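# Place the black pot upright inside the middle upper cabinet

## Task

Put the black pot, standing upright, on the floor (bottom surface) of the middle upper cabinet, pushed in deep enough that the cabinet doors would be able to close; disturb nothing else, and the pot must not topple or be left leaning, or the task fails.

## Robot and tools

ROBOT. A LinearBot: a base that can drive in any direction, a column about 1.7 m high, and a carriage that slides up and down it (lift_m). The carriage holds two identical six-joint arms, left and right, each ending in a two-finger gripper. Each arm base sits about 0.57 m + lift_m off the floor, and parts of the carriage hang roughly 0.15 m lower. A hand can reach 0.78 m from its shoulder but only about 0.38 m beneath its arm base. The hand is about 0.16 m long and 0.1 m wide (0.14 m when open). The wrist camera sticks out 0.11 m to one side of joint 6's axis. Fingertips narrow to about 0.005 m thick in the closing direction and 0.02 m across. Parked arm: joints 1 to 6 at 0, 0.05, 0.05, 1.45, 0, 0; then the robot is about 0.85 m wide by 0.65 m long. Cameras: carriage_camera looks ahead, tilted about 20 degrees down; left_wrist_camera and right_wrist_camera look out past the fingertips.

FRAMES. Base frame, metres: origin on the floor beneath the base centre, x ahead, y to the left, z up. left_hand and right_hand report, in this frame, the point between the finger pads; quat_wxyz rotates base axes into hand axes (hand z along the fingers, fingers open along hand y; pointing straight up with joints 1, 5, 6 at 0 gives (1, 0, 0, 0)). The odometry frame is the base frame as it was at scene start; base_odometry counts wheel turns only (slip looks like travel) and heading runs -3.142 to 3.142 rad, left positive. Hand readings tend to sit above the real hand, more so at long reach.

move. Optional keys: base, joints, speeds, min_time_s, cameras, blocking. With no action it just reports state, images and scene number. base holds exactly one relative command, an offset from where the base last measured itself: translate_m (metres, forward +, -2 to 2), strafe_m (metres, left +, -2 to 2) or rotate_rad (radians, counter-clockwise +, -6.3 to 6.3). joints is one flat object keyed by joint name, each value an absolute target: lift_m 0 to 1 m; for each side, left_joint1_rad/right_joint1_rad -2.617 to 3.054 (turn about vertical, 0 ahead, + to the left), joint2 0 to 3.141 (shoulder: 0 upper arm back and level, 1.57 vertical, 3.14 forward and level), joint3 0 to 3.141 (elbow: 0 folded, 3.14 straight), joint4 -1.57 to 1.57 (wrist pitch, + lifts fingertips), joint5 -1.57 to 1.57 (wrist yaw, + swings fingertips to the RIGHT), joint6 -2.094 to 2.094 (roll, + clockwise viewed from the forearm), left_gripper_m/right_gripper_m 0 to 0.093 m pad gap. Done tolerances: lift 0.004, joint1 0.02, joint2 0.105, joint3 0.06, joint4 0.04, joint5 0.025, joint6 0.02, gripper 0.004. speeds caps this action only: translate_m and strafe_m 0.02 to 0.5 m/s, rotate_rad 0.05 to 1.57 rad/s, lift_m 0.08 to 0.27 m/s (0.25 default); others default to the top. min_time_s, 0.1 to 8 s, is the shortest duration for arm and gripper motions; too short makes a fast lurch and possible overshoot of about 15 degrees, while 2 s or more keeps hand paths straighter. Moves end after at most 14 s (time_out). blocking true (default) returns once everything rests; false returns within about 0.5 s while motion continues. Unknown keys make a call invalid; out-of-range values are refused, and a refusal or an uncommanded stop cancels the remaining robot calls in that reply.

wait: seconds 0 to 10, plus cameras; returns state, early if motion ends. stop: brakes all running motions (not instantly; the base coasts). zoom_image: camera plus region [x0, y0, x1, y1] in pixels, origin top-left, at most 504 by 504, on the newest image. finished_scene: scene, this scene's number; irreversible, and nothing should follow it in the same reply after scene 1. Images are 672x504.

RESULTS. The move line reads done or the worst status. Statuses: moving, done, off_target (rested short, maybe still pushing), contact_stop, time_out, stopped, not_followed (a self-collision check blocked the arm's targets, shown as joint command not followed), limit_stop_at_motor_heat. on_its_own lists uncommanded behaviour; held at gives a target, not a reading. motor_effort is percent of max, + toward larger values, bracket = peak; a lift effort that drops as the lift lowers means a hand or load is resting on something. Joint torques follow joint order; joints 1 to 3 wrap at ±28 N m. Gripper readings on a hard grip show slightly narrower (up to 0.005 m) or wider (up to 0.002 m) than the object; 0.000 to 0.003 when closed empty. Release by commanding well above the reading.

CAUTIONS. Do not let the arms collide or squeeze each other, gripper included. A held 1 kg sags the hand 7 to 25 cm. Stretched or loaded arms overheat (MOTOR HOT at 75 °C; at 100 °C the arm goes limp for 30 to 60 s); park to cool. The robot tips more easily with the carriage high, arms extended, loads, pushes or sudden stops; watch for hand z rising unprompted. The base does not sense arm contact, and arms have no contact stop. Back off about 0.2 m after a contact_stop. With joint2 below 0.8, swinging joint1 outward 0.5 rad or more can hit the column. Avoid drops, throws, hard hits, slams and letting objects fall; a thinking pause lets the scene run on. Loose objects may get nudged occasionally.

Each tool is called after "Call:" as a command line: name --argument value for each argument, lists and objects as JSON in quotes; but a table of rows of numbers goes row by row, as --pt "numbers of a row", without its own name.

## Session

Call:
move

Call:
zoom_image --camera "carriage_camera" --region '[180, 120, 500, 360]'

Scene clock: 0.00 s.
Joint torques (N m): no reading
base_odometry: x=+0.000 y=+0.000 heading=+0.000
base_status: not commanded
joint_positions: lift_m=+0.300 left_joint1_rad=-0.007 left_joint2_rad=+0.045 left_joint3_rad=+0.027 left_joint4_rad=+1.460 left_joint5_rad=-0.018 left_joint6_rad=+0.017 left_gripper_m=+0.09396 right_joint1_rad=-0.002 right_joint2_rad=+0.059 right_joint3_rad=+0.042 right_joint4_rad=+1.500 right_joint5_rad=+0.048 right_joint6_rad=-0.029 right_gripper_m=+0.09396
joint_status: not commanded
motor_effort: lift_m=+23 drive_wheels=-2
left_hand: x=+0.2566 y=+0.3063 z=+1.3012 quat_wxyz=(+0.998, -0.008, +0.064, +0.006) (m; base frame)
right_hand: x=+0.2468 y=-0.3119 z=+1.3058 quat_wxyz=(+0.999, +0.023, +0.044, -0.017) (m; base frame)
pictures: carriage_camera, left_wrist_camera, right_wrist_camera

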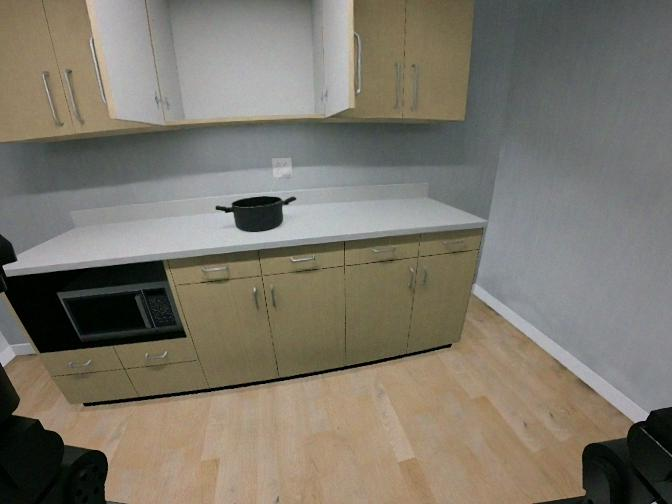

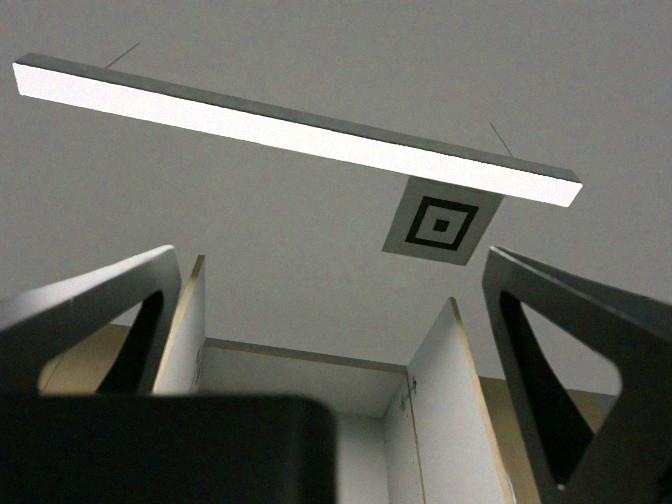

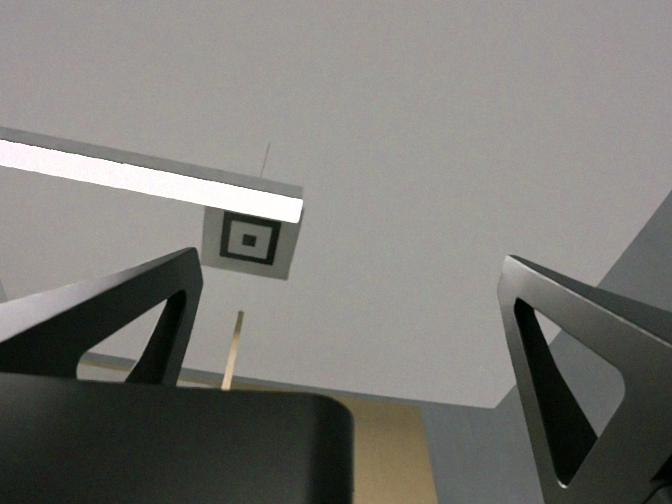

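Scaled by 1.575 from the camera's 672x504 image, which has a finer 960x720 frame.

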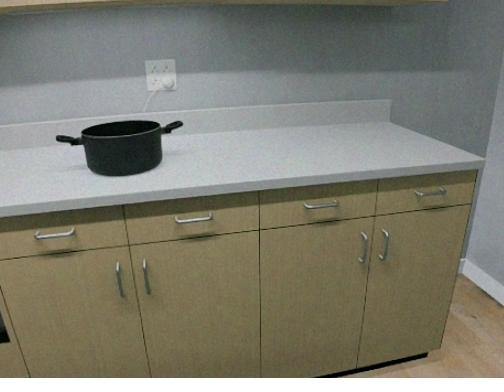

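Call:
move --base '{"rotate_rad":0.31}' --joints '{"lift_m":0.45}' --speeds '{"rotate_rad":0.5}'

Call:
move --base '{"translate_m":0.4}' --speeds '{"translate_m":0.35}' --cameras '["carriage_camera"]'

Call:
zoom_image --camera "carriage_camera" --region '[200, 140, 440, 320]'

Scene clock: 9.07 s.
Joint torques (N m): left_arm=[-0.06 4.55 5.63 -0.16 0.06 0.04] | right_arm=[-0.23 4.55 4.97 -0.34 -0.06 0]
move: done
base_odometry: x=+0.000 y=+0.000 heading=+0.310
base_status: done
joint_positions: lift_m=+0.450 left_joint1_rad=-0.007 left_joint2_rad=+0.045 left_joint3_rad=+0.027 left_joint4_rad=+1.460 left_joint5_rad=-0.018 left_joint6_rad=+0.017 left_gripper_m=+0.09396 right_joint1_rad=-0.002 right_joint2_rad=+0.059 right_joint3_rad=+0.042 right_joint4_rad=+1.501 right_joint5_rad=+0.048 right_joint6_rad=-0.029 right_gripper_m=+0.09396
joint_status: all done
motor_effort: lift_m=+23(28) drive_wheels=+4(10)
left_hand: x=+0.2566 y=+0.3063 z=+1.4511 quat_wxyz=(+0.998, -0.008, +0.064, +0.006) (m; base frame)
right_hand: x=+0.2467 y=-0.3119 z=+1.4558 quat_wxyz=(+0.999, +0.023, +0.044, -0.017) (m; base frame)
pictures: none

Scene clock: 12.00 s.
Joint torques (N m): left_arm=[-0.01 4.53 5.57 -0.15 0.05 0.03] | right_arm=[-0.09 4.6 5.15 -0.34 -0.03 0]
move: done
base_odometry: x=+0.381 y=+0.123 heading=+0.311
base_status: done
joint_positions: lift_m=+0.450 left_joint1_rad=-0.007 left_joint2_rad=+0.045 left_joint3_rad=+0.027 left_joint4_rad=+1.460 left_joint5_rad=-0.018 left_joint6_rad=+0.017 left_gripper_m=+0.09396 right_joint1_rad=-0.002 right_joint2_rad=+0.059 right_joint3_rad=+0.042 right_joint4_rad=+1.499 right_joint5_rad=+0.048 right_joint6_rad=-0.029 right_gripper_m=+0.09396
joint_status: not commanded
motor_effort: lift_m=+23(23) drive_wheels=-6(17)
left_hand: x=+0.2567 y=+0.3063 z=+1.4511 quat_wxyz=(+0.998, -0.008, +0.064, +0.006) (m; base frame)
right_hand: x=+0.2469 y=-0.3119 z=+1.4557 quat_wxyz=(+0.999, +0.023, +0.044, -0.017) (m; base frame)
pictures: carriage_camera

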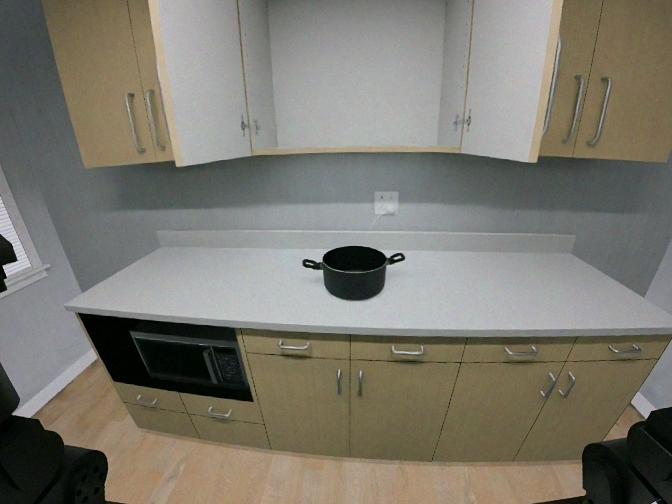

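Scaled by 2.100 from the camera's 672x504 image, which has a finer 960x720 frame.

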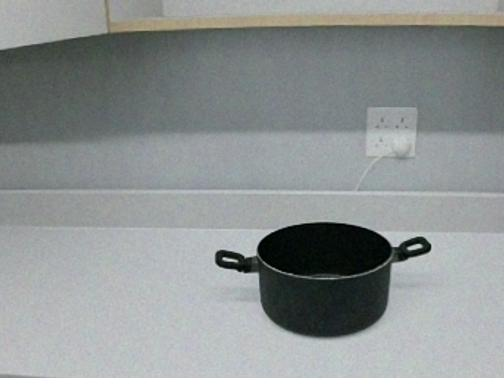

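Call:
move --base '{"rotate_rad":-0.04}' --joints '{"lift_m":0.53,"left_joint1_rad":-0.3588,"left_joint2_rad":2.571,"left_joint3_rad":2.2411,"left_joint4_rad":-0.5723,"left_joint5_rad":-0.0613,"left_joint6_rad":-0.0775,"right_joint1_rad":0.3925,"right_joint2_rad":2.3031,"right_joint3_rad":1.7762,"right_joint4_rad":-0.4812,"right_joint5_rad":0.387,"right_joint6_rad":0.5393,"left_gripper_m":0.093,"right_gripper_m":0.093}' --min_time_s 2.5

Call:
move --base '{"translate_m":0.2}' --speeds '{"translate_m":0.25}' --cameras '["all"]'

Scene clock: 19.77 s.
Joint torques (N m): left_arm=[-0.64 -17.63 9.5 1.7 -0.11 -0.11] | right_arm=[0.17 -13.94 8.42 1.22 0.4 0.13]
move: done
base_odometry: x=+0.381 y=+0.123 heading=+0.271
base_status: done
joint_positions: lift_m=+0.530 left_joint1_rad=-0.354 left_joint2_rad=+2.567 left_joint3_rad=+2.212 left_joint4_rad=-0.563 left_joint5_rad=-0.048 left_joint6_rad=-0.065 left_gripper_m=+0.09312 right_joint1_rad=+0.389 right_joint2_rad=+2.304 right_joint3_rad=+1.743 right_joint4_rad=-0.477 right_joint5_rad=+0.370 right_joint6_rad=+0.524 right_gripper_m=+0.09312
joint_status: all done
motor_effort: lift_m=+24(29) drive_wheels=-7(9)
left_hand: x=+0.8286 y=+0.0888 z=+1.1351 quat_wxyz=(+0.318, +0.128, +0.938, -0.044) (m; base frame)
right_hand: x=+0.7610 y=-0.1510 z=+1.1306 quat_wxyz=(+0.310, +0.113, +0.943, -0.045) (m; base frame)
pictures: none

Scene clock: 21.83 s.
Joint torques (N m): left_arm=[-0.47 -17.65 9.44 1.76 -0.09 -0.09] | right_arm=[0.13 -14.02 8.42 1.26 0.4 0.14]
move: done
base_odometry: x=+0.573 y=+0.176 heading=+0.270
base_status: done
joint_positions: lift_m=+0.530 left_joint1_rad=-0.355 left_joint2_rad=+2.567 left_joint3_rad=+2.213 left_joint4_rad=-0.568 left_joint5_rad=-0.051 left_joint6_rad=-0.066 left_gripper_m=+0.09312 right_joint1_rad=+0.390 right_joint2_rad=+2.305 right_joint3_rad=+1.743 right_joint4_rad=-0.483 right_joint5_rad=+0.373 right_joint6_rad=+0.525 right_gripper_m=+0.09312
joint_status: not commanded
motor_effort: lift_m=+24(24) drive_wheels=-7(15)
left_hand: x=+0.8277 y=+0.0888 z=+1.1348 quat_wxyz=(+0.317, +0.128, +0.939, -0.043) (m; base frame)
right_hand: x=+0.7598 y=-0.1513 z=+1.1296 quat_wxyz=(+0.308, +0.112, +0.943, -0.048) (m; base frame)
pictures: carriage_camera, left_wrist_camera, right_wrist_camera

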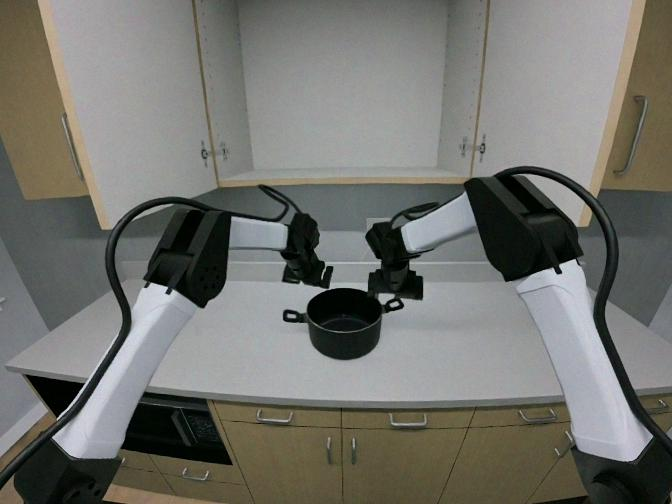

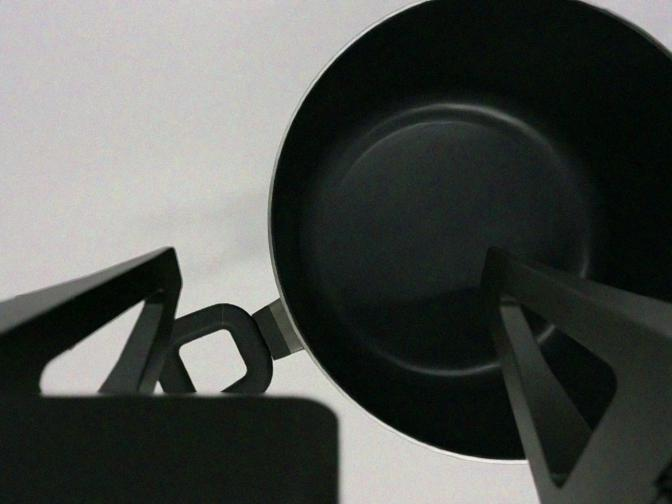

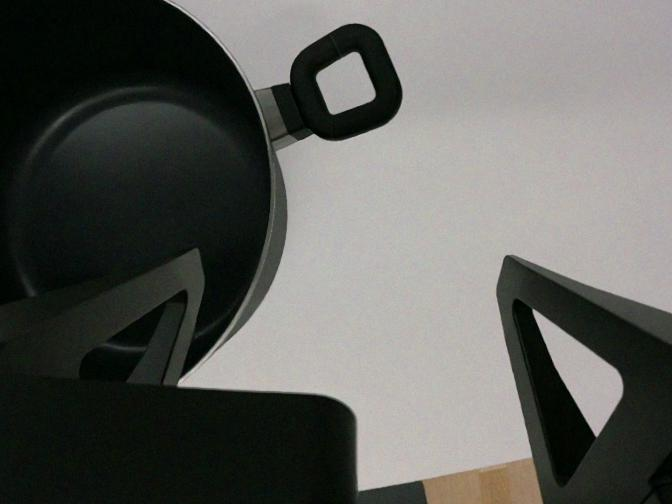

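Call:
move --base '{"strafe_m":0.03}' --speeds '{"strafe_m":0.1}' --joints '{"right_joint6_rad":0.61}'

Call:
move --base '{"translate_m":0.026}' --speeds '{"translate_m":0.15,"lift_m":0.15}' --joints '{"lift_m":0.465}' --cameras '["all"]'

Scene clock: 25.87 s.
Joint torques (N m): left_arm=[-0.36 -17.65 9.42 1.75 -0.07 -0.1] | right_arm=[-0.23 -13.91 8.32 1.25 0.41 0.16]
move: done
base_odometry: x=+0.566 y=+0.205 heading=+0.270
base_status: done
joint_positions: lift_m=+0.530 left_joint1_rad=-0.357 left_joint2_rad=+2.567 left_joint3_rad=+2.213 left_joint4_rad=-0.568 left_joint5_rad=-0.053 left_joint6_rad=-0.066 left_gripper_m=+0.09312 right_joint1_rad=+0.394 right_joint2_rad=+2.305 right_joint3_rad=+1.743 right_joint4_rad=-0.484 right_joint5_rad=+0.375 right_joint6_rad=+0.595 right_gripper_m=+0.09312
joint_status: all done
motor_effort: lift_m=+24(24) drive_wheels=+0(7)
left_hand: x=+0.8274 y=+0.0880 z=+1.1348 quat_wxyz=(+0.317, +0.129, +0.939, -0.042) (m; base frame)
right_hand: x=+0.7590 y=-0.1493 z=+1.1296 quat_wxyz=(+0.310, +0.143, +0.939, -0.037) (m; base frame)
pictures: none

Scene clock: 26.93 s.
Joint torques (N m): left_arm=[-0.34 -18.88 8.42 1.79 -0.08 -0.09] | right_arm=[-0.09 -15.06 7.62 1.29 0.4 0.16]
move: done
base_odometry: x=+0.591 y=+0.212 heading=+0.271
base_status: done
joint_positions: lift_m=+0.465 left_joint1_rad=-0.357 left_joint2_rad=+2.578 left_joint3_rad=+2.223 left_joint4_rad=-0.576 left_joint5_rad=-0.053 left_joint6_rad=-0.066 left_gripper_m=+0.09312 right_joint1_rad=+0.393 right_joint2_rad=+2.315 right_joint3_rad=+1.752 right_joint4_rad=-0.488 right_joint5_rad=+0.375 right_joint6_rad=+0.596 right_gripper_m=+0.09312
joint_status: all done
motor_effort: lift_m=+21(21) drive_wheels=+1(10)
left_hand: x=+0.8271 y=+0.0881 z=+1.0659 quat_wxyz=(+0.312, +0.129, +0.940, -0.041) (m; base frame)
right_hand: x=+0.7602 y=-0.1499 z=+1.0624 quat_wxyz=(+0.308, +0.144, +0.940, -0.039) (m; base frame)
pictures: carriage_camera, left_wrist_camera, right_wrist_camera

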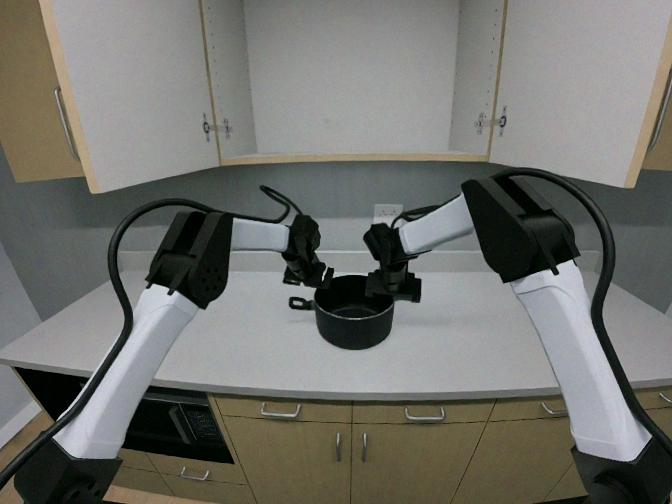

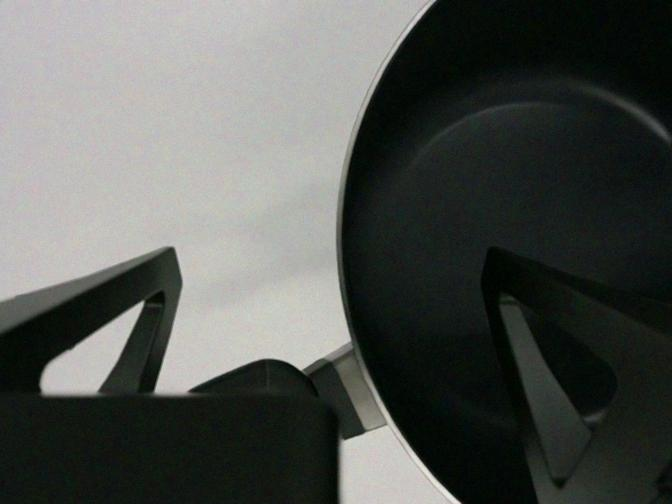

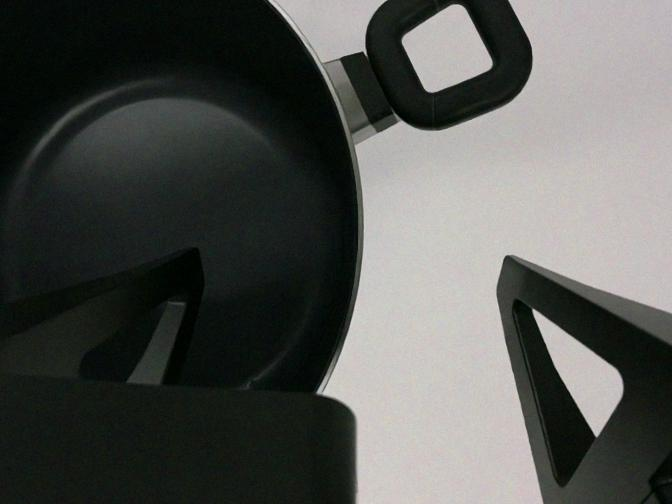

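Call:
move --joints '{"lift_m":0.415}' --speeds '{"lift_m":0.12}'

Call:
move --joints '{"left_gripper_m":0.0,"right_gripper_m":0.0}' --min_time_s 2 --cameras '["all"]'

Scene clock: 28.50 s.
Joint torques (N m): left_arm=[-0.34 -18.89 8.35 1.75 0.01 -0.11] | right_arm=[-0.16 -15.21 7.42 1.28 0.38 0.16]
move: done
base_odometry: x=+0.591 y=+0.212 heading=+0.271
base_status: not commanded
joint_positions: lift_m=+0.415 left_joint1_rad=-0.356 left_joint2_rad=+2.578 left_joint3_rad=+2.224 left_joint4_rad=-0.567 left_joint5_rad=-0.063 left_joint6_rad=-0.065 left_gripper_m=+0.09312 right_joint1_rad=+0.393 right_joint2_rad=+2.317 right_joint3_rad=+1.755 right_joint4_rad=-0.489 right_joint5_rad=+0.375 right_joint6_rad=+0.596 right_gripper_m=+0.09312
joint_status: all done
motor_effort: lift_m=+21(22) drive_wheels=-6(6)
left_hand: x=+0.8298 y=+0.0893 z=+1.0181 quat_wxyz=(+0.318, +0.127, +0.939, -0.037) (m; base frame)
right_hand: x=+0.7604 y=-0.1498 z=+1.0123 quat_wxyz=(+0.308, +0.144, +0.940, -0.039) (m; base frame)
pictures: none

Scene clock: 30.80 s.
Joint torques (N m): left_arm=[2.06 -18.85 7.71 1.82 0.44 1.4] | right_arm=[-0.53 -15.23 7.38 1.19 -0.07 -1.49]
move: off_target
base_odometry: x=+0.591 y=+0.212 heading=+0.271
base_status: not commanded
joint_positions: lift_m=+0.415 left_joint1_rad=-0.381 left_joint2_rad=+2.578 left_joint3_rad=+2.230 left_joint4_rad=-0.574 left_joint5_rad=-0.103 left_joint6_rad=-0.196 left_gripper_m=+0.01001 right_joint1_rad=+0.398 right_joint2_rad=+2.317 right_joint3_rad=+1.755 right_joint4_rad=-0.476 right_joint5_rad=+0.412 right_joint6_rad=+0.735 right_gripper_m=+0.01201
joint_status: left_gripper_m off_target (ended at +0.01004, target +0.00000); right_gripper_m off_target (ended at +0.01203, target +0.00000)
motor_effort: lift_m=+21(21) drive_wheels=-6(7)
left_hand: x=+0.8265 y=+0.0808 z=+1.0198 quat_wxyz=(+0.319, +0.071, +0.944, -0.044) (m; base frame)
right_hand: x=+0.7633 y=-0.1518 z=+1.0160 quat_wxyz=(+0.324, +0.211, +0.922, -0.028) (m; base frame)
pictures: carriage_camera, left_wrist_camera, right_wrist_camera

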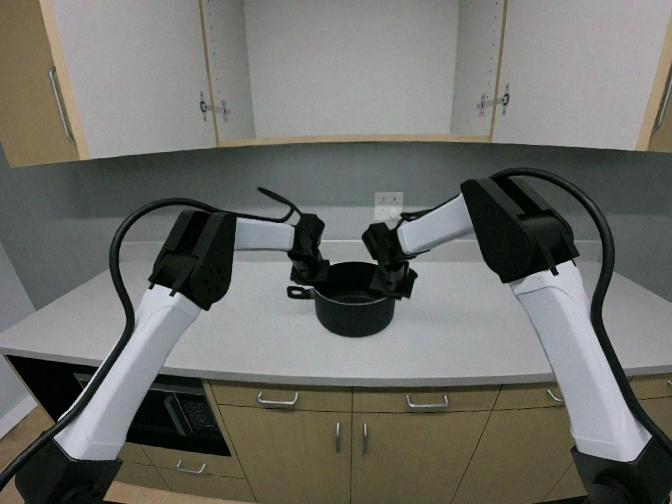

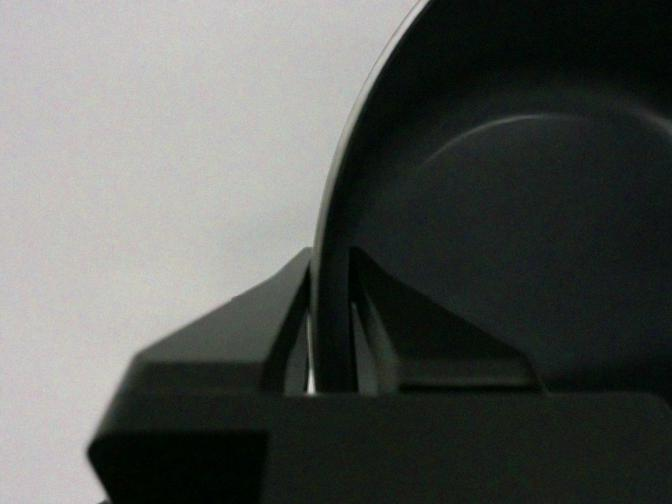

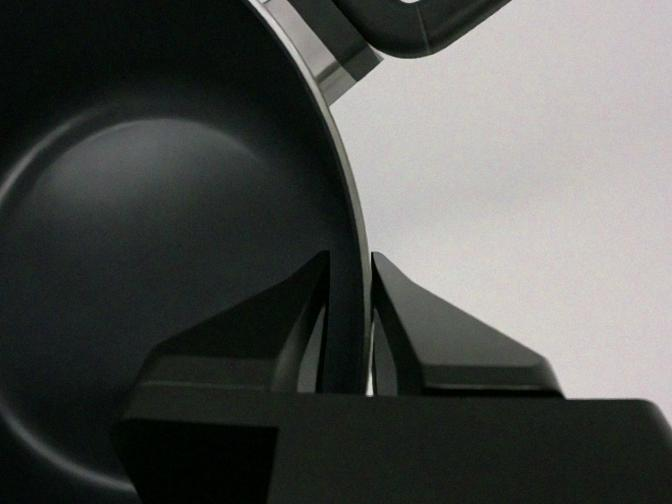

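Call:
move --joints '{"left_joint6_rad":-0.30,"right_joint6_rad":0.84}' --min_time_s 1 --cameras '["left_wrist_camera","right_wrist_camera"]'

Scene clock: 33.73 s.
Joint torques (N m): left_arm=[2.26 -18.81 7.71 1.82 0.58 0.38] | right_arm=[-0.55 -15.2 7.43 1.24 -0.16 -0.53]
move: off_target
base_odometry: x=+0.591 y=+0.212 heading=+0.271
base_status: not commanded
joint_positions: lift_m=+0.415 left_joint1_rad=-0.384 left_joint2_rad=+2.578 left_joint3_rad=+2.231 left_joint4_rad=-0.576 left_joint5_rad=-0.126 left_joint6_rad=-0.332 left_gripper_m=+0.00542 right_joint1_rad=+0.398 right_joint2_rad=+2.317 right_joint3_rad=+1.755 right_joint4_rad=-0.483 right_joint5_rad=+0.428 right_joint6_rad=+0.885 right_gripper_m=+0.00692
joint_status: left_joint6_rad off_target (ended at -0.332, target -0.300); right_joint6_rad off_target (ended at +0.885, target +0.840)
on_its_own: left_gripper_m moved -0.00459 toward your old target +0.00000; right_gripper_m moved -0.00508 toward your old target +0.00000
motor_effort: lift_m=+21(21) drive_wheels=+1(6)
left_hand: x=+0.8268 y=+0.0832 z=+1.0201 quat_wxyz=(+0.318, +0.005, +0.946, -0.055) (m; base frame)
right_hand: x=+0.7623 y=-0.1549 z=+1.0161 quat_wxyz=(+0.326, +0.281, +0.902, -0.012) (m; base frame)
pictures: left_wrist_camera, right_wrist_camera

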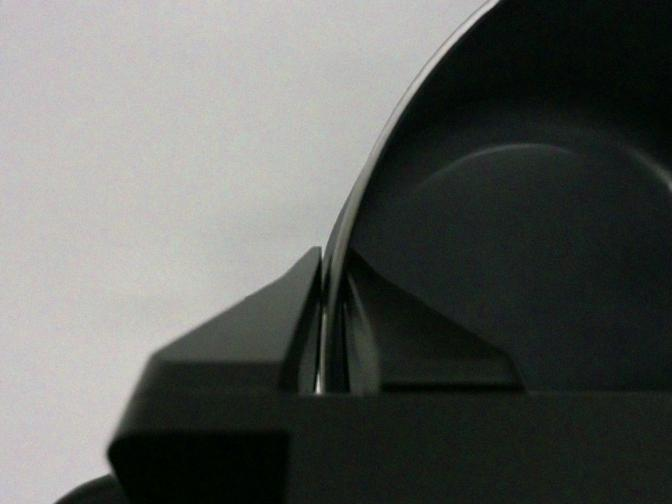

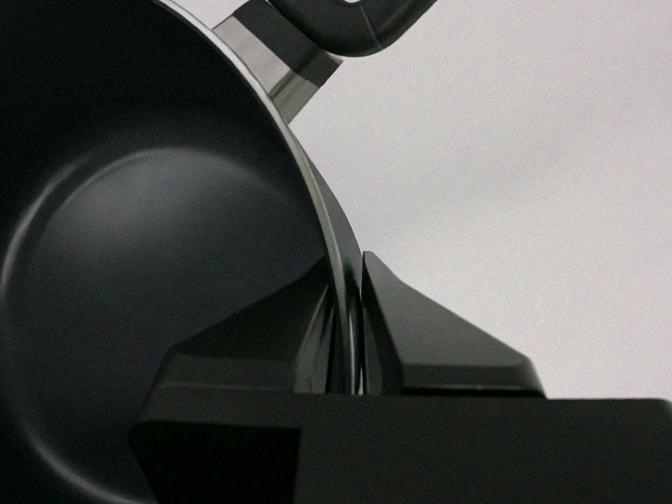

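Call:
move --joints '{"lift_m":0.53}' --speeds '{"lift_m":0.12}'

Call:
move --base '{"translate_m":-0.2}' --speeds '{"translate_m":0.2}' --cameras '["all"]'

Scene clock: 36.53 s.
Joint torques (N m): left_arm=[2.48 -22.04 8.43 2.42 0.37 0.53] | right_arm=[-0.99 -19.1 7.27 1.73 0.16 -0.54]
move: done
base_odometry: x=+0.591 y=+0.212 heading=+0.271
base_status: not commanded
joint_positions: lift_m=+0.530 left_joint1_rad=-0.386 left_joint2_rad=+2.610 left_joint3_rad=+2.221 left_joint4_rad=-0.648 left_joint5_rad=-0.103 left_joint6_rad=-0.344 left_gripper_m=+0.00498 right_joint1_rad=+0.403 right_joint2_rad=+2.355 right_joint3_rad=+1.755 right_joint4_rad=-0.544 right_joint5_rad=+0.395 right_joint6_rad=+0.886 right_gripper_m=+0.00647
joint_status: all done
motor_effort: lift_m=+24(28) drive_wheels=-5(6)
left_hand: x=+0.8065 y=+0.0858 z=+1.1011 quat_wxyz=(+0.264, +0.006, +0.963, -0.048) (m; base frame)
right_hand: x=+0.7453 y=-0.1534 z=+1.1018 quat_wxyz=(+0.281, +0.269, +0.921, -0.029) (m; base frame)
pictures: none

Scene clock: 38.73 s.
Joint torques (N m): left_arm=[2.61 -22.02 8.42 2.43 0.37 0.53] | right_arm=[-1.05 -19.17 7.27 1.75 0.17 -0.55]
move: done
base_odometry: x=+0.398 y=+0.159 heading=+0.271
base_status: done
joint_positions: lift_m=+0.530 left_joint1_rad=-0.386 left_joint2_rad=+2.610 left_joint3_rad=+2.221 left_joint4_rad=-0.650 left_joint5_rad=-0.103 left_joint6_rad=-0.345 left_gripper_m=+0.00497 right_joint1_rad=+0.403 right_joint2_rad=+2.355 right_joint3_rad=+1.755 right_joint4_rad=-0.546 right_joint5_rad=+0.395 right_joint6_rad=+0.886 right_gripper_m=+0.00647
joint_status: not commanded
motor_effort: lift_m=+24(24) drive_wheels=-3(12)
left_hand: x=+0.8059 y=+0.0855 z=+1.1008 quat_wxyz=(+0.263, +0.006, +0.964, -0.047) (m; base frame)
right_hand: x=+0.7448 y=-0.1535 z=+1.1015 quat_wxyz=(+0.280, +0.269, +0.921, -0.029) (m; base frame)
pictures: carriage_camera, left_wrist_camera, right_wrist_camera

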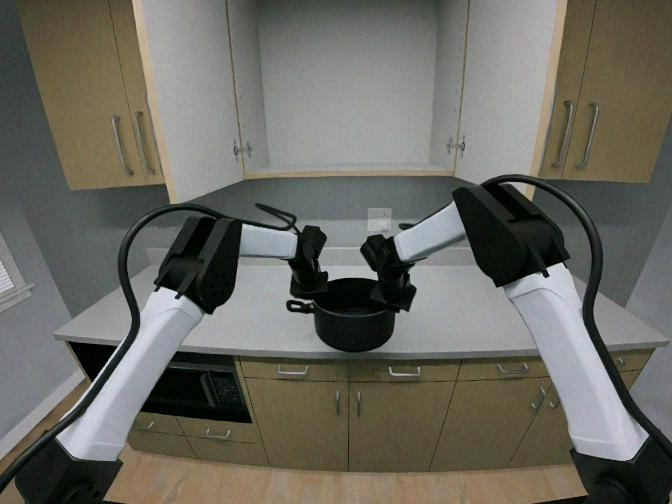

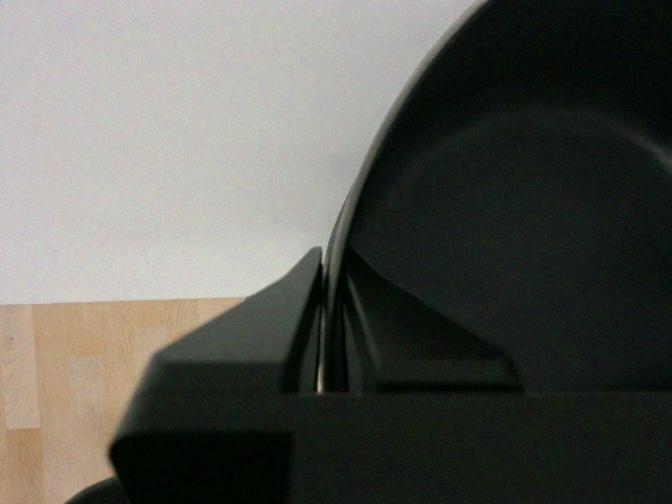

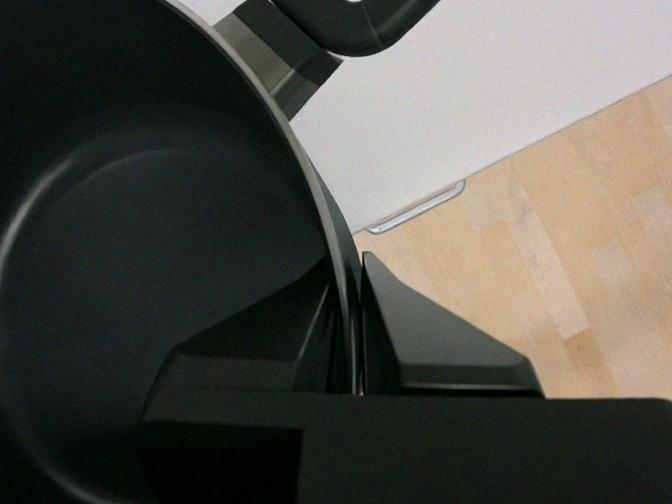

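Call:
move --base '{"translate_m":0.08}' --joints '{"lift_m":0.968}' --speeds '{"translate_m":0.06,"lift_m":0.2}' --cameras '["carriage_camera"]'

Call:
zoom_image --camera "carriage_camera" --region '[220, 200, 480, 400]'

Scene clock: 42.40 s.
Joint torques (N m): left_arm=[2.73 -22.98 8.91 2.43 0.33 0.54] | right_arm=[-1.16 -20.12 7.31 1.75 0.19 -0.55]
move: done
base_odometry: x=+0.475 y=+0.180 heading=+0.271
base_status: done
joint_positions: lift_m=+0.968 left_joint1_rad=-0.387 left_joint2_rad=+2.621 left_joint3_rad=+2.216 left_joint4_rad=-0.650 left_joint5_rad=-0.099 left_joint6_rad=-0.346 left_gripper_m=+0.00486 right_joint1_rad=+0.405 right_joint2_rad=+2.365 right_joint3_rad=+1.753 right_joint4_rad=-0.550 right_joint5_rad=+0.395 right_joint6_rad=+0.888 right_gripper_m=+0.00643
joint_status: all done
motor_effort: lift_m=+24(30) drive_wheels=-5(13)
left_hand: x=+0.8031 y=+0.0852 z=+1.5306 quat_wxyz=(+0.255, +0.007, +0.966, -0.047) (m; base frame)
right_hand: x=+0.7423 y=-0.1536 z=+1.5334 quat_wxyz=(+0.275, +0.268, +0.923, -0.033) (m; base frame)
pictures: carriage_camera

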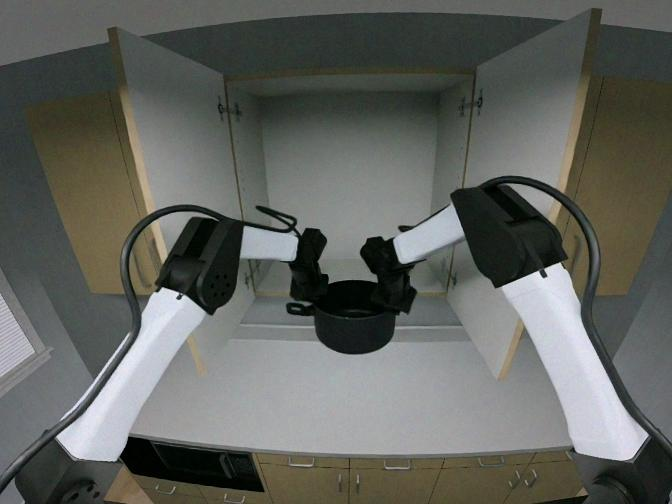

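Scaled by 1.938 from the camera's 672x504 image, which has a finer 960x720 frame.

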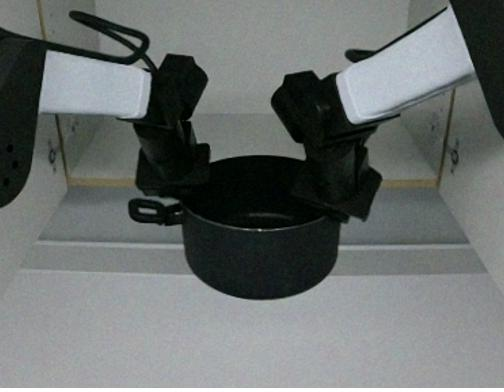

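Call:
move --joints '{"lift_m":0.99}'

Call:
move --base '{"translate_m":0.27}' --speeds '{"translate_m":0.18}' --cameras '["all"]'

Call:
zoom_image --camera "carriage_camera" --region '[220, 200, 480, 400]'

Scene clock: 44.40 s.
Joint torques (N m): left_arm=[2.66 -23.39 8.84 2.4 0.32 0.55] | right_arm=[-1.2 -20.49 7.41 1.74 0.22 -0.55]
move: done
base_odometry: x=+0.475 y=+0.180 heading=+0.271
base_status: not commanded
joint_positions: lift_m=+0.990 left_joint1_rad=-0.387 left_joint2_rad=+2.623 left_joint3_rad=+2.216 left_joint4_rad=-0.649 left_joint5_rad=-0.098 left_joint6_rad=-0.346 left_gripper_m=+0.00486 right_joint1_rad=+0.405 right_joint2_rad=+2.368 right_joint3_rad=+1.753 right_joint4_rad=-0.549 right_joint5_rad=+0.394 right_joint6_rad=+0.888 right_gripper_m=+0.00638
joint_status: all done
motor_effort: lift_m=+24(30) drive_wheels=+0(6)
left_hand: x=+0.8029 y=+0.0851 z=+1.5512 quat_wxyz=(+0.254, +0.007, +0.966, -0.047) (m; base frame)
right_hand: x=+0.7421 y=-0.1536 z=+1.5541 quat_wxyz=(+0.274, +0.268, +0.923, -0.034) (m; base frame)
pictures: none

Scene clock: 47.03 s.
Joint torques (N m): left_arm=[2.78 -23.43 8.87 2.39 0.31 0.54] | right_arm=[-1.14 -20.44 7.35 1.77 0.21 -0.55]
move: done
base_odometry: x=+0.735 y=+0.252 heading=+0.271
base_status: done
joint_positions: lift_m=+0.990 left_joint1_rad=-0.388 left_joint2_rad=+2.623 left_joint3_rad=+2.216 left_joint4_rad=-0.650 left_joint5_rad=-0.098 left_joint6_rad=-0.346 left_gripper_m=+0.00486 right_joint1_rad=+0.405 right_joint2_rad=+2.368 right_joint3_rad=+1.753 right_joint4_rad=-0.551 right_joint5_rad=+0.394 right_joint6_rad=+0.888 right_gripper_m=+0.00638
joint_status: not commanded
motor_effort: lift_m=+24(24) drive_wheels=+2(11)
left_hand: x=+0.8025 y=+0.0850 z=+1.5511 quat_wxyz=(+0.254, +0.008, +0.966, -0.047) (m; base frame)
right_hand: x=+0.7418 y=-0.1536 z=+1.5539 quat_wxyz=(+0.273, +0.268, +0.923, -0.034) (m; base frame)
pictures: carriage_camera, left_wrist_camera, right_wrist_camera

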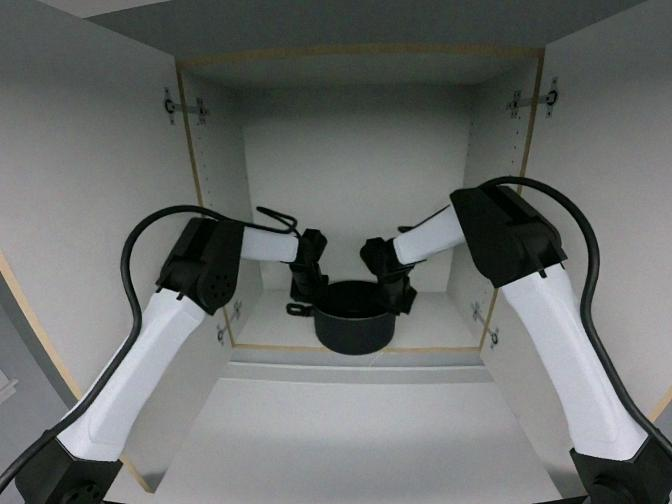

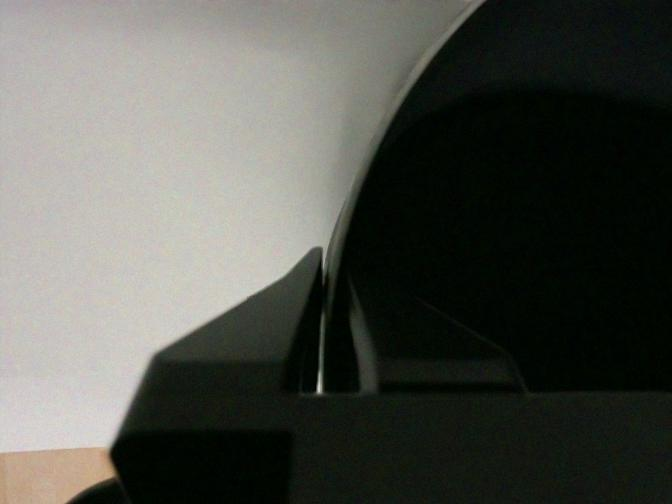

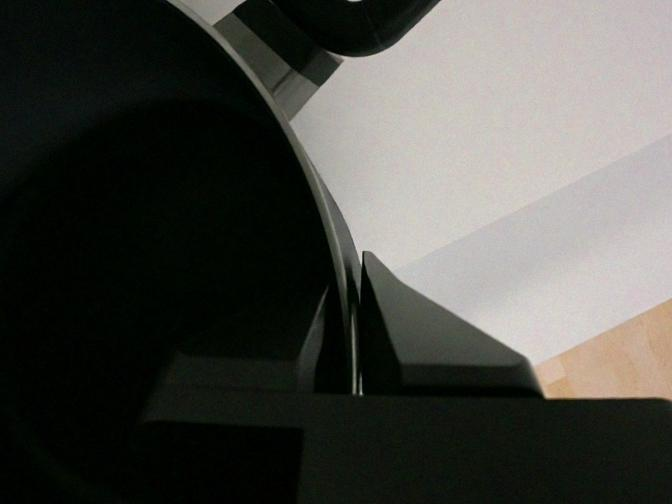

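Scaled by 1.938 from the camera's 672x504 image, which has a finer 960x720 frame.

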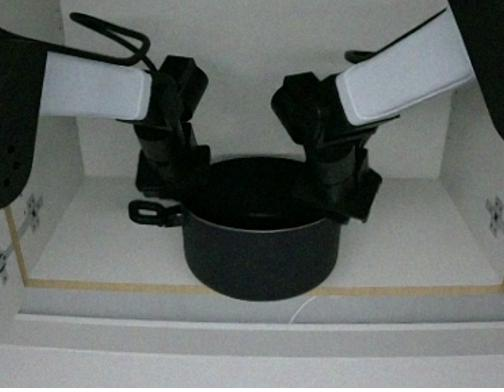

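Call:
move --base '{"translate_m":0.05}' --speeds '{"translate_m":0.1}'

Call:
move --joints '{"lift_m":0.955}' --speeds '{"lift_m":0.1}' --cameras '["all"]'

Scene clock: 50.37 s.
Joint torques (N m): left_arm=[2.63 -23.27 8.85 2.42 0.32 0.56] | right_arm=[-1.05 -20.44 7.38 1.78 0.21 -0.54]
move: done
base_odometry: x=+0.783 y=+0.266 heading=+0.272
base_status: done
joint_positions: lift_m=+0.990 left_joint1_rad=-0.388 left_joint2_rad=+2.623 left_joint3_rad=+2.216 left_joint4_rad=-0.650 left_joint5_rad=-0.098 left_joint6_rad=-0.346 left_gripper_m=+0.00485 right_joint1_rad=+0.405 right_joint2_rad=+2.368 right_joint3_rad=+1.753 right_joint4_rad=-0.551 right_joint5_rad=+0.394 right_joint6_rad=+0.888 right_gripper_m=+0.00638
joint_status: not commanded
motor_effort: lift_m=+24(24) drive_wheels=+2(11)
left_hand: x=+0.8026 y=+0.0850 z=+1.5511 quat_wxyz=(+0.254, +0.008, +0.966, -0.047) (m; base frame)
right_hand: x=+0.7418 y=-0.1536 z=+1.5539 quat_wxyz=(+0.273, +0.268, +0.923, -0.034) (m; base frame)
pictures: none

Scene clock: 51.13 s.
Joint torques (N m): left_arm=[2.3 -22.46 8.66 1.85 0.38 0.15] | right_arm=[-1.02 -20.1 7.42 1.38 -0.12 -0.36]
move: done
base_odometry: x=+0.783 y=+0.266 heading=+0.272
base_status: not commanded
joint_positions: lift_m=+0.955 left_joint1_rad=-0.384 left_joint2_rad=+2.614 left_joint3_rad=+2.220 left_joint4_rad=-0.585 left_joint5_rad=-0.103 left_joint6_rad=-0.311 left_gripper_m=+0.00463 right_joint1_rad=+0.404 right_joint2_rad=+2.364 right_joint3_rad=+1.753 right_joint4_rad=-0.508 right_joint5_rad=+0.424 right_joint6_rad=+0.870 right_gripper_m=+0.00545
joint_status: all done
on_its_own: left_joint6_rad moved +0.035 to your old target -0.300
motor_effort: lift_m=+21(21) drive_wheels=+2(6)
left_hand: x=+0.8182 y=+0.0821 z=+1.5321 quat_wxyz=(+0.290, +0.020, +0.955, -0.053) (m; base frame)
right_hand: x=+0.7518 y=-0.1553 z=+1.5275 quat_wxyz=(+0.298, +0.266, +0.916, -0.035) (m; base frame)
pictures: carriage_camera, left_wrist_camera, right_wrist_camera

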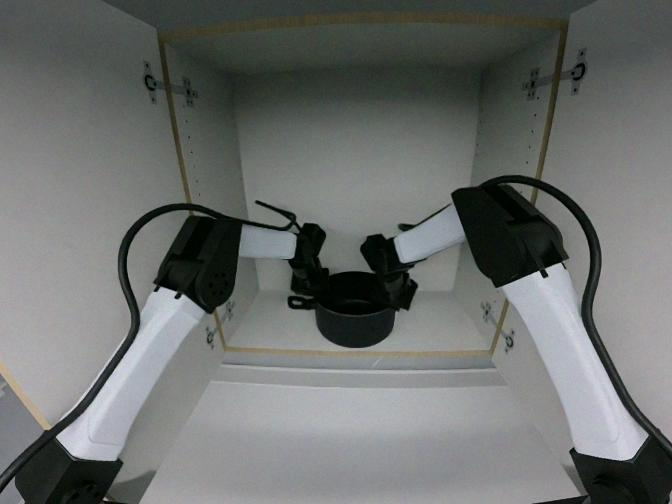

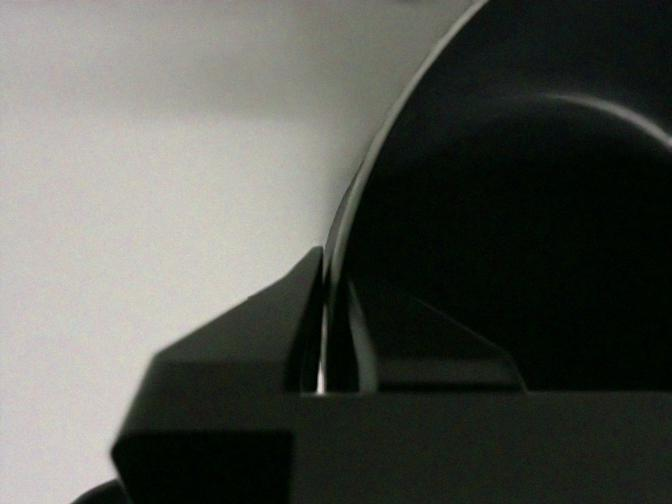

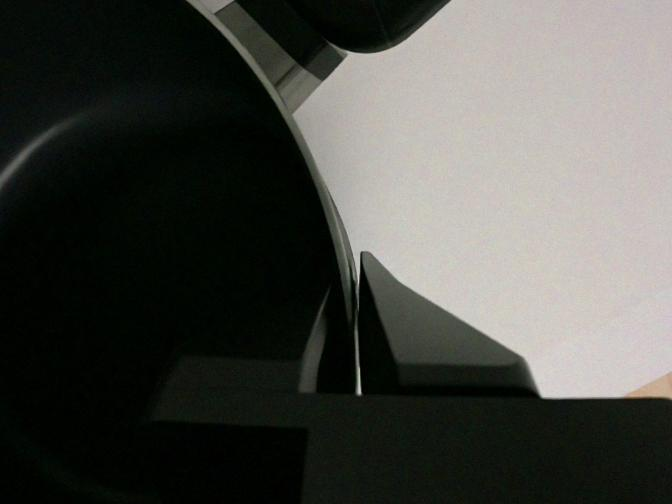

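Call:
move --joints '{"lift_m":0.925}' --speeds '{"lift_m":0.08}' --cameras '["all"]'

Call:
zoom_image --camera "carriage_camera" --region '[220, 200, 480, 400]'

Scene clock: 52.53 s.
Joint torques (N m): left_arm=[2.29 -17.66 7.38 2.35 0.39 0.27] | right_arm=[-0.8 -14.49 6.75 1.83 -0.1 -0.37]
move: done
base_odometry: x=+0.783 y=+0.266 heading=+0.272
base_status: not commanded
joint_positions: lift_m=+0.925 left_joint1_rad=-0.384 left_joint2_rad=+2.568 left_joint3_rad=+2.234 left_joint4_rad=-0.628 left_joint5_rad=-0.105 left_joint6_rad=-0.320 left_gripper_m=+0.00463 right_joint1_rad=+0.401 right_joint2_rad=+2.311 right_joint3_rad=+1.765 right_joint4_rad=-0.546 right_joint5_rad=+0.420 right_joint6_rad=+0.871 right_gripper_m=+0.00546
joint_status: all done
motor_effort: lift_m=+19(19) drive_wheels=+1(6)
left_hand: x=+0.8175 y=+0.0829 z=+1.5302 quat_wxyz=(+0.298, +0.015, +0.953, -0.056) (m; base frame)
right_hand: x=+0.7528 y=-0.1555 z=+1.5254 quat_wxyz=(+0.307, +0.269, +0.913, -0.025) (m; base frame)
pictures: carriage_camera, left_wrist_camera, right_wrist_camera

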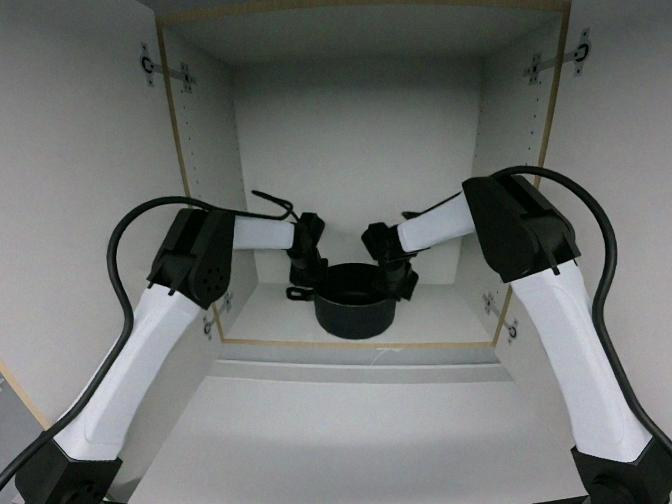

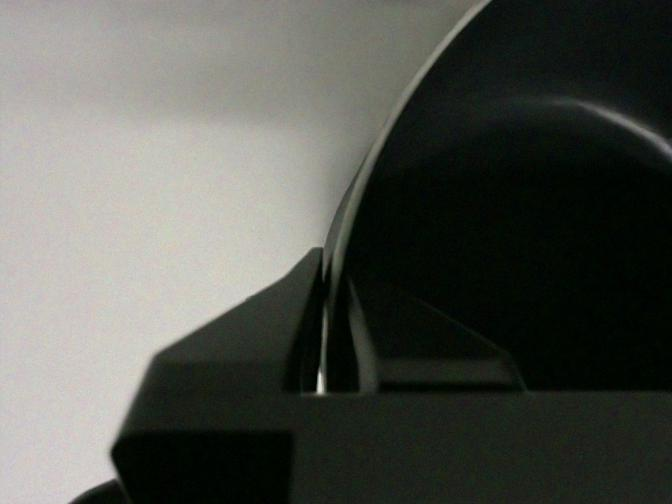

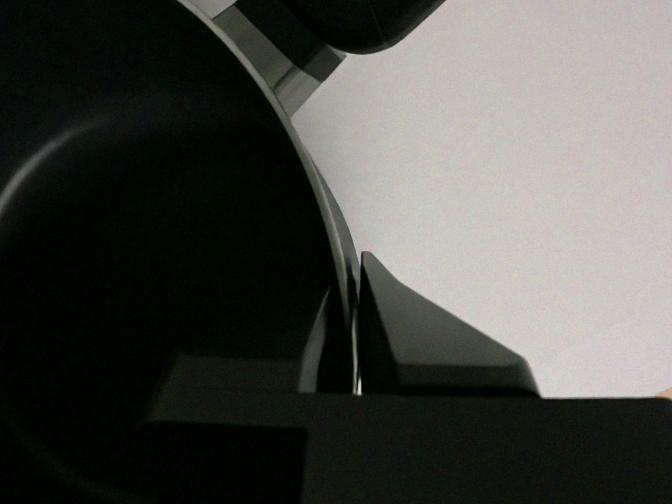

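Scaled by 1.938 from the camera's 672x504 image, which has a finer 960x720 frame.

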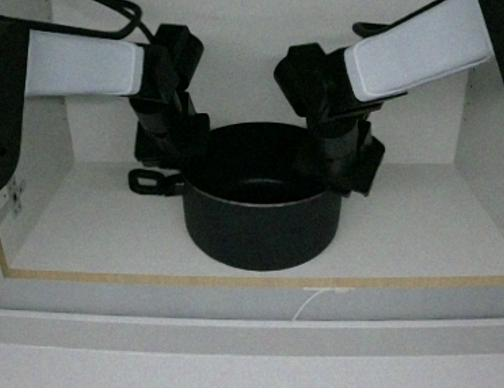

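Call:
move --joints '{"left_gripper_m":0.093,"right_gripper_m":0.093}' --min_time_s 1.2

Call:
move --joints '{"lift_m":1.0}' --cameras '["all"]'

Scene clock: 57.03 s.
Joint torques (N m): left_arm=[0.24 -17.73 7.41 2.04 0.1 0.16] | right_arm=[-0.62 -14.67 6.78 1.42 0.13 -0.19]
move: done
base_odometry: x=+0.783 y=+0.266 heading=+0.272
base_status: not commanded
joint_positions: lift_m=+0.925 left_joint1_rad=-0.362 left_joint2_rad=+2.568 left_joint3_rad=+2.234 left_joint4_rad=-0.596 left_joint5_rad=-0.074 left_joint6_rad=-0.312 left_gripper_m=+0.09291 right_joint1_rad=+0.398 right_joint2_rad=+2.311 right_joint3_rad=+1.765 right_joint4_rad=-0.499 right_joint5_rad=+0.400 right_joint6_rad=+0.854 right_gripper_m=+0.09291
joint_status: all done
motor_effort: lift_m=+19(20) drive_wheels=+2(3)
left_hand: x=+0.8265 y=+0.0883 z=+1.5344 quat_wxyz=(+0.309, +0.012, +0.948, -0.071) (m; base frame)
right_hand: x=+0.7615 y=-0.1505 z=+1.5293 quat_wxyz=(+0.319, +0.264, +0.910, -0.006) (m; base frame)
pictures: none

Scene clock: 57.87 s.
Joint torques (N m): left_arm=[0.24 -19.1 7.38 1.88 0.1 0.19] | right_arm=[-0.58 -15.1 6.8 1.3 0.15 -0.17]
move: done
base_odometry: x=+0.783 y=+0.266 heading=+0.272
base_status: not commanded
joint_positions: lift_m=+1.000 left_joint1_rad=-0.362 left_joint2_rad=+2.581 left_joint3_rad=+2.234 left_joint4_rad=-0.581 left_joint5_rad=-0.072 left_joint6_rad=-0.312 left_gripper_m=+0.09291 right_joint1_rad=+0.398 right_joint2_rad=+2.317 right_joint3_rad=+1.765 right_joint4_rad=-0.489 right_joint5_rad=+0.397 right_joint6_rad=+0.854 right_gripper_m=+0.09291
joint_status: all done
motor_effort: lift_m=+24(28) drive_wheels=-5(6)
left_hand: x=+0.8282 y=+0.0873 z=+1.6029 quat_wxyz=(+0.309, +0.013, +0.948, -0.072) (m; base frame)
right_hand: x=+0.7629 y=-0.1494 z=+1.6015 quat_wxyz=(+0.319, +0.264, +0.910, -0.004) (m; base frame)
pictures: carriage_camera, left_wrist_camera, right_wrist_camera

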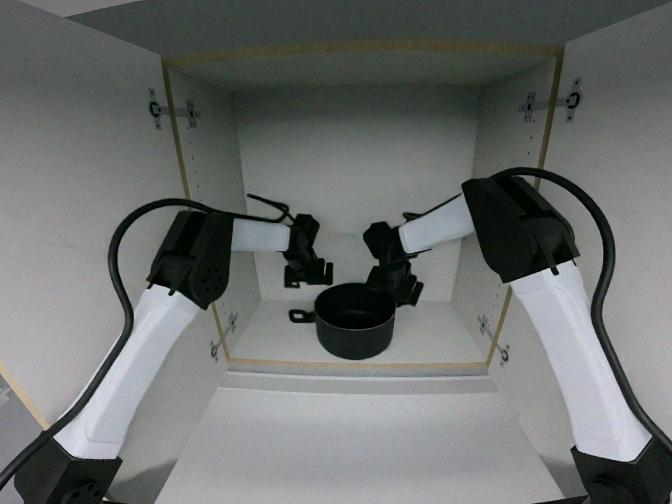

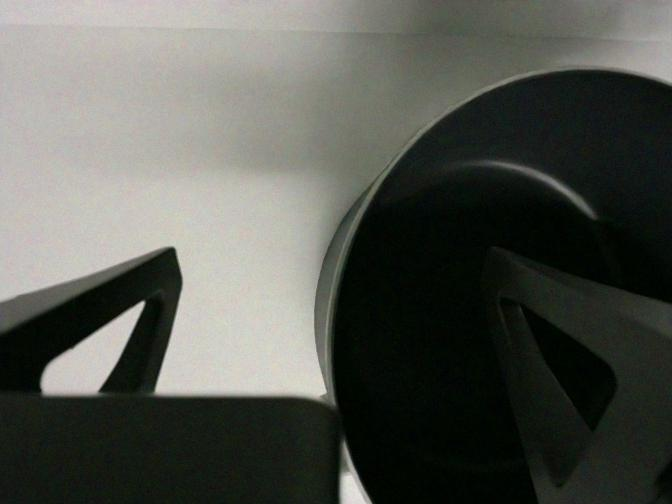

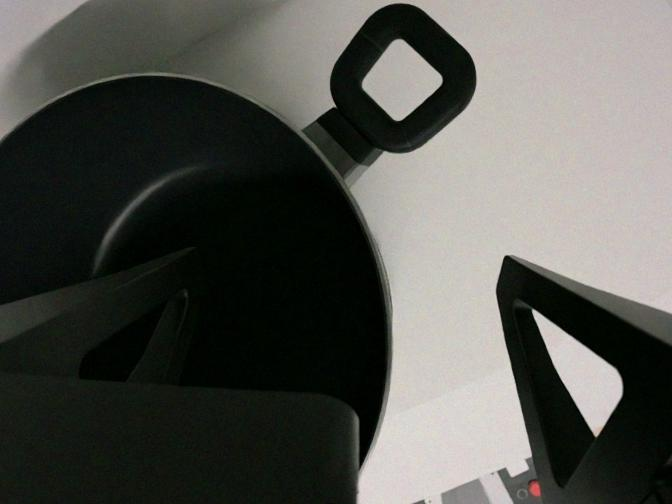

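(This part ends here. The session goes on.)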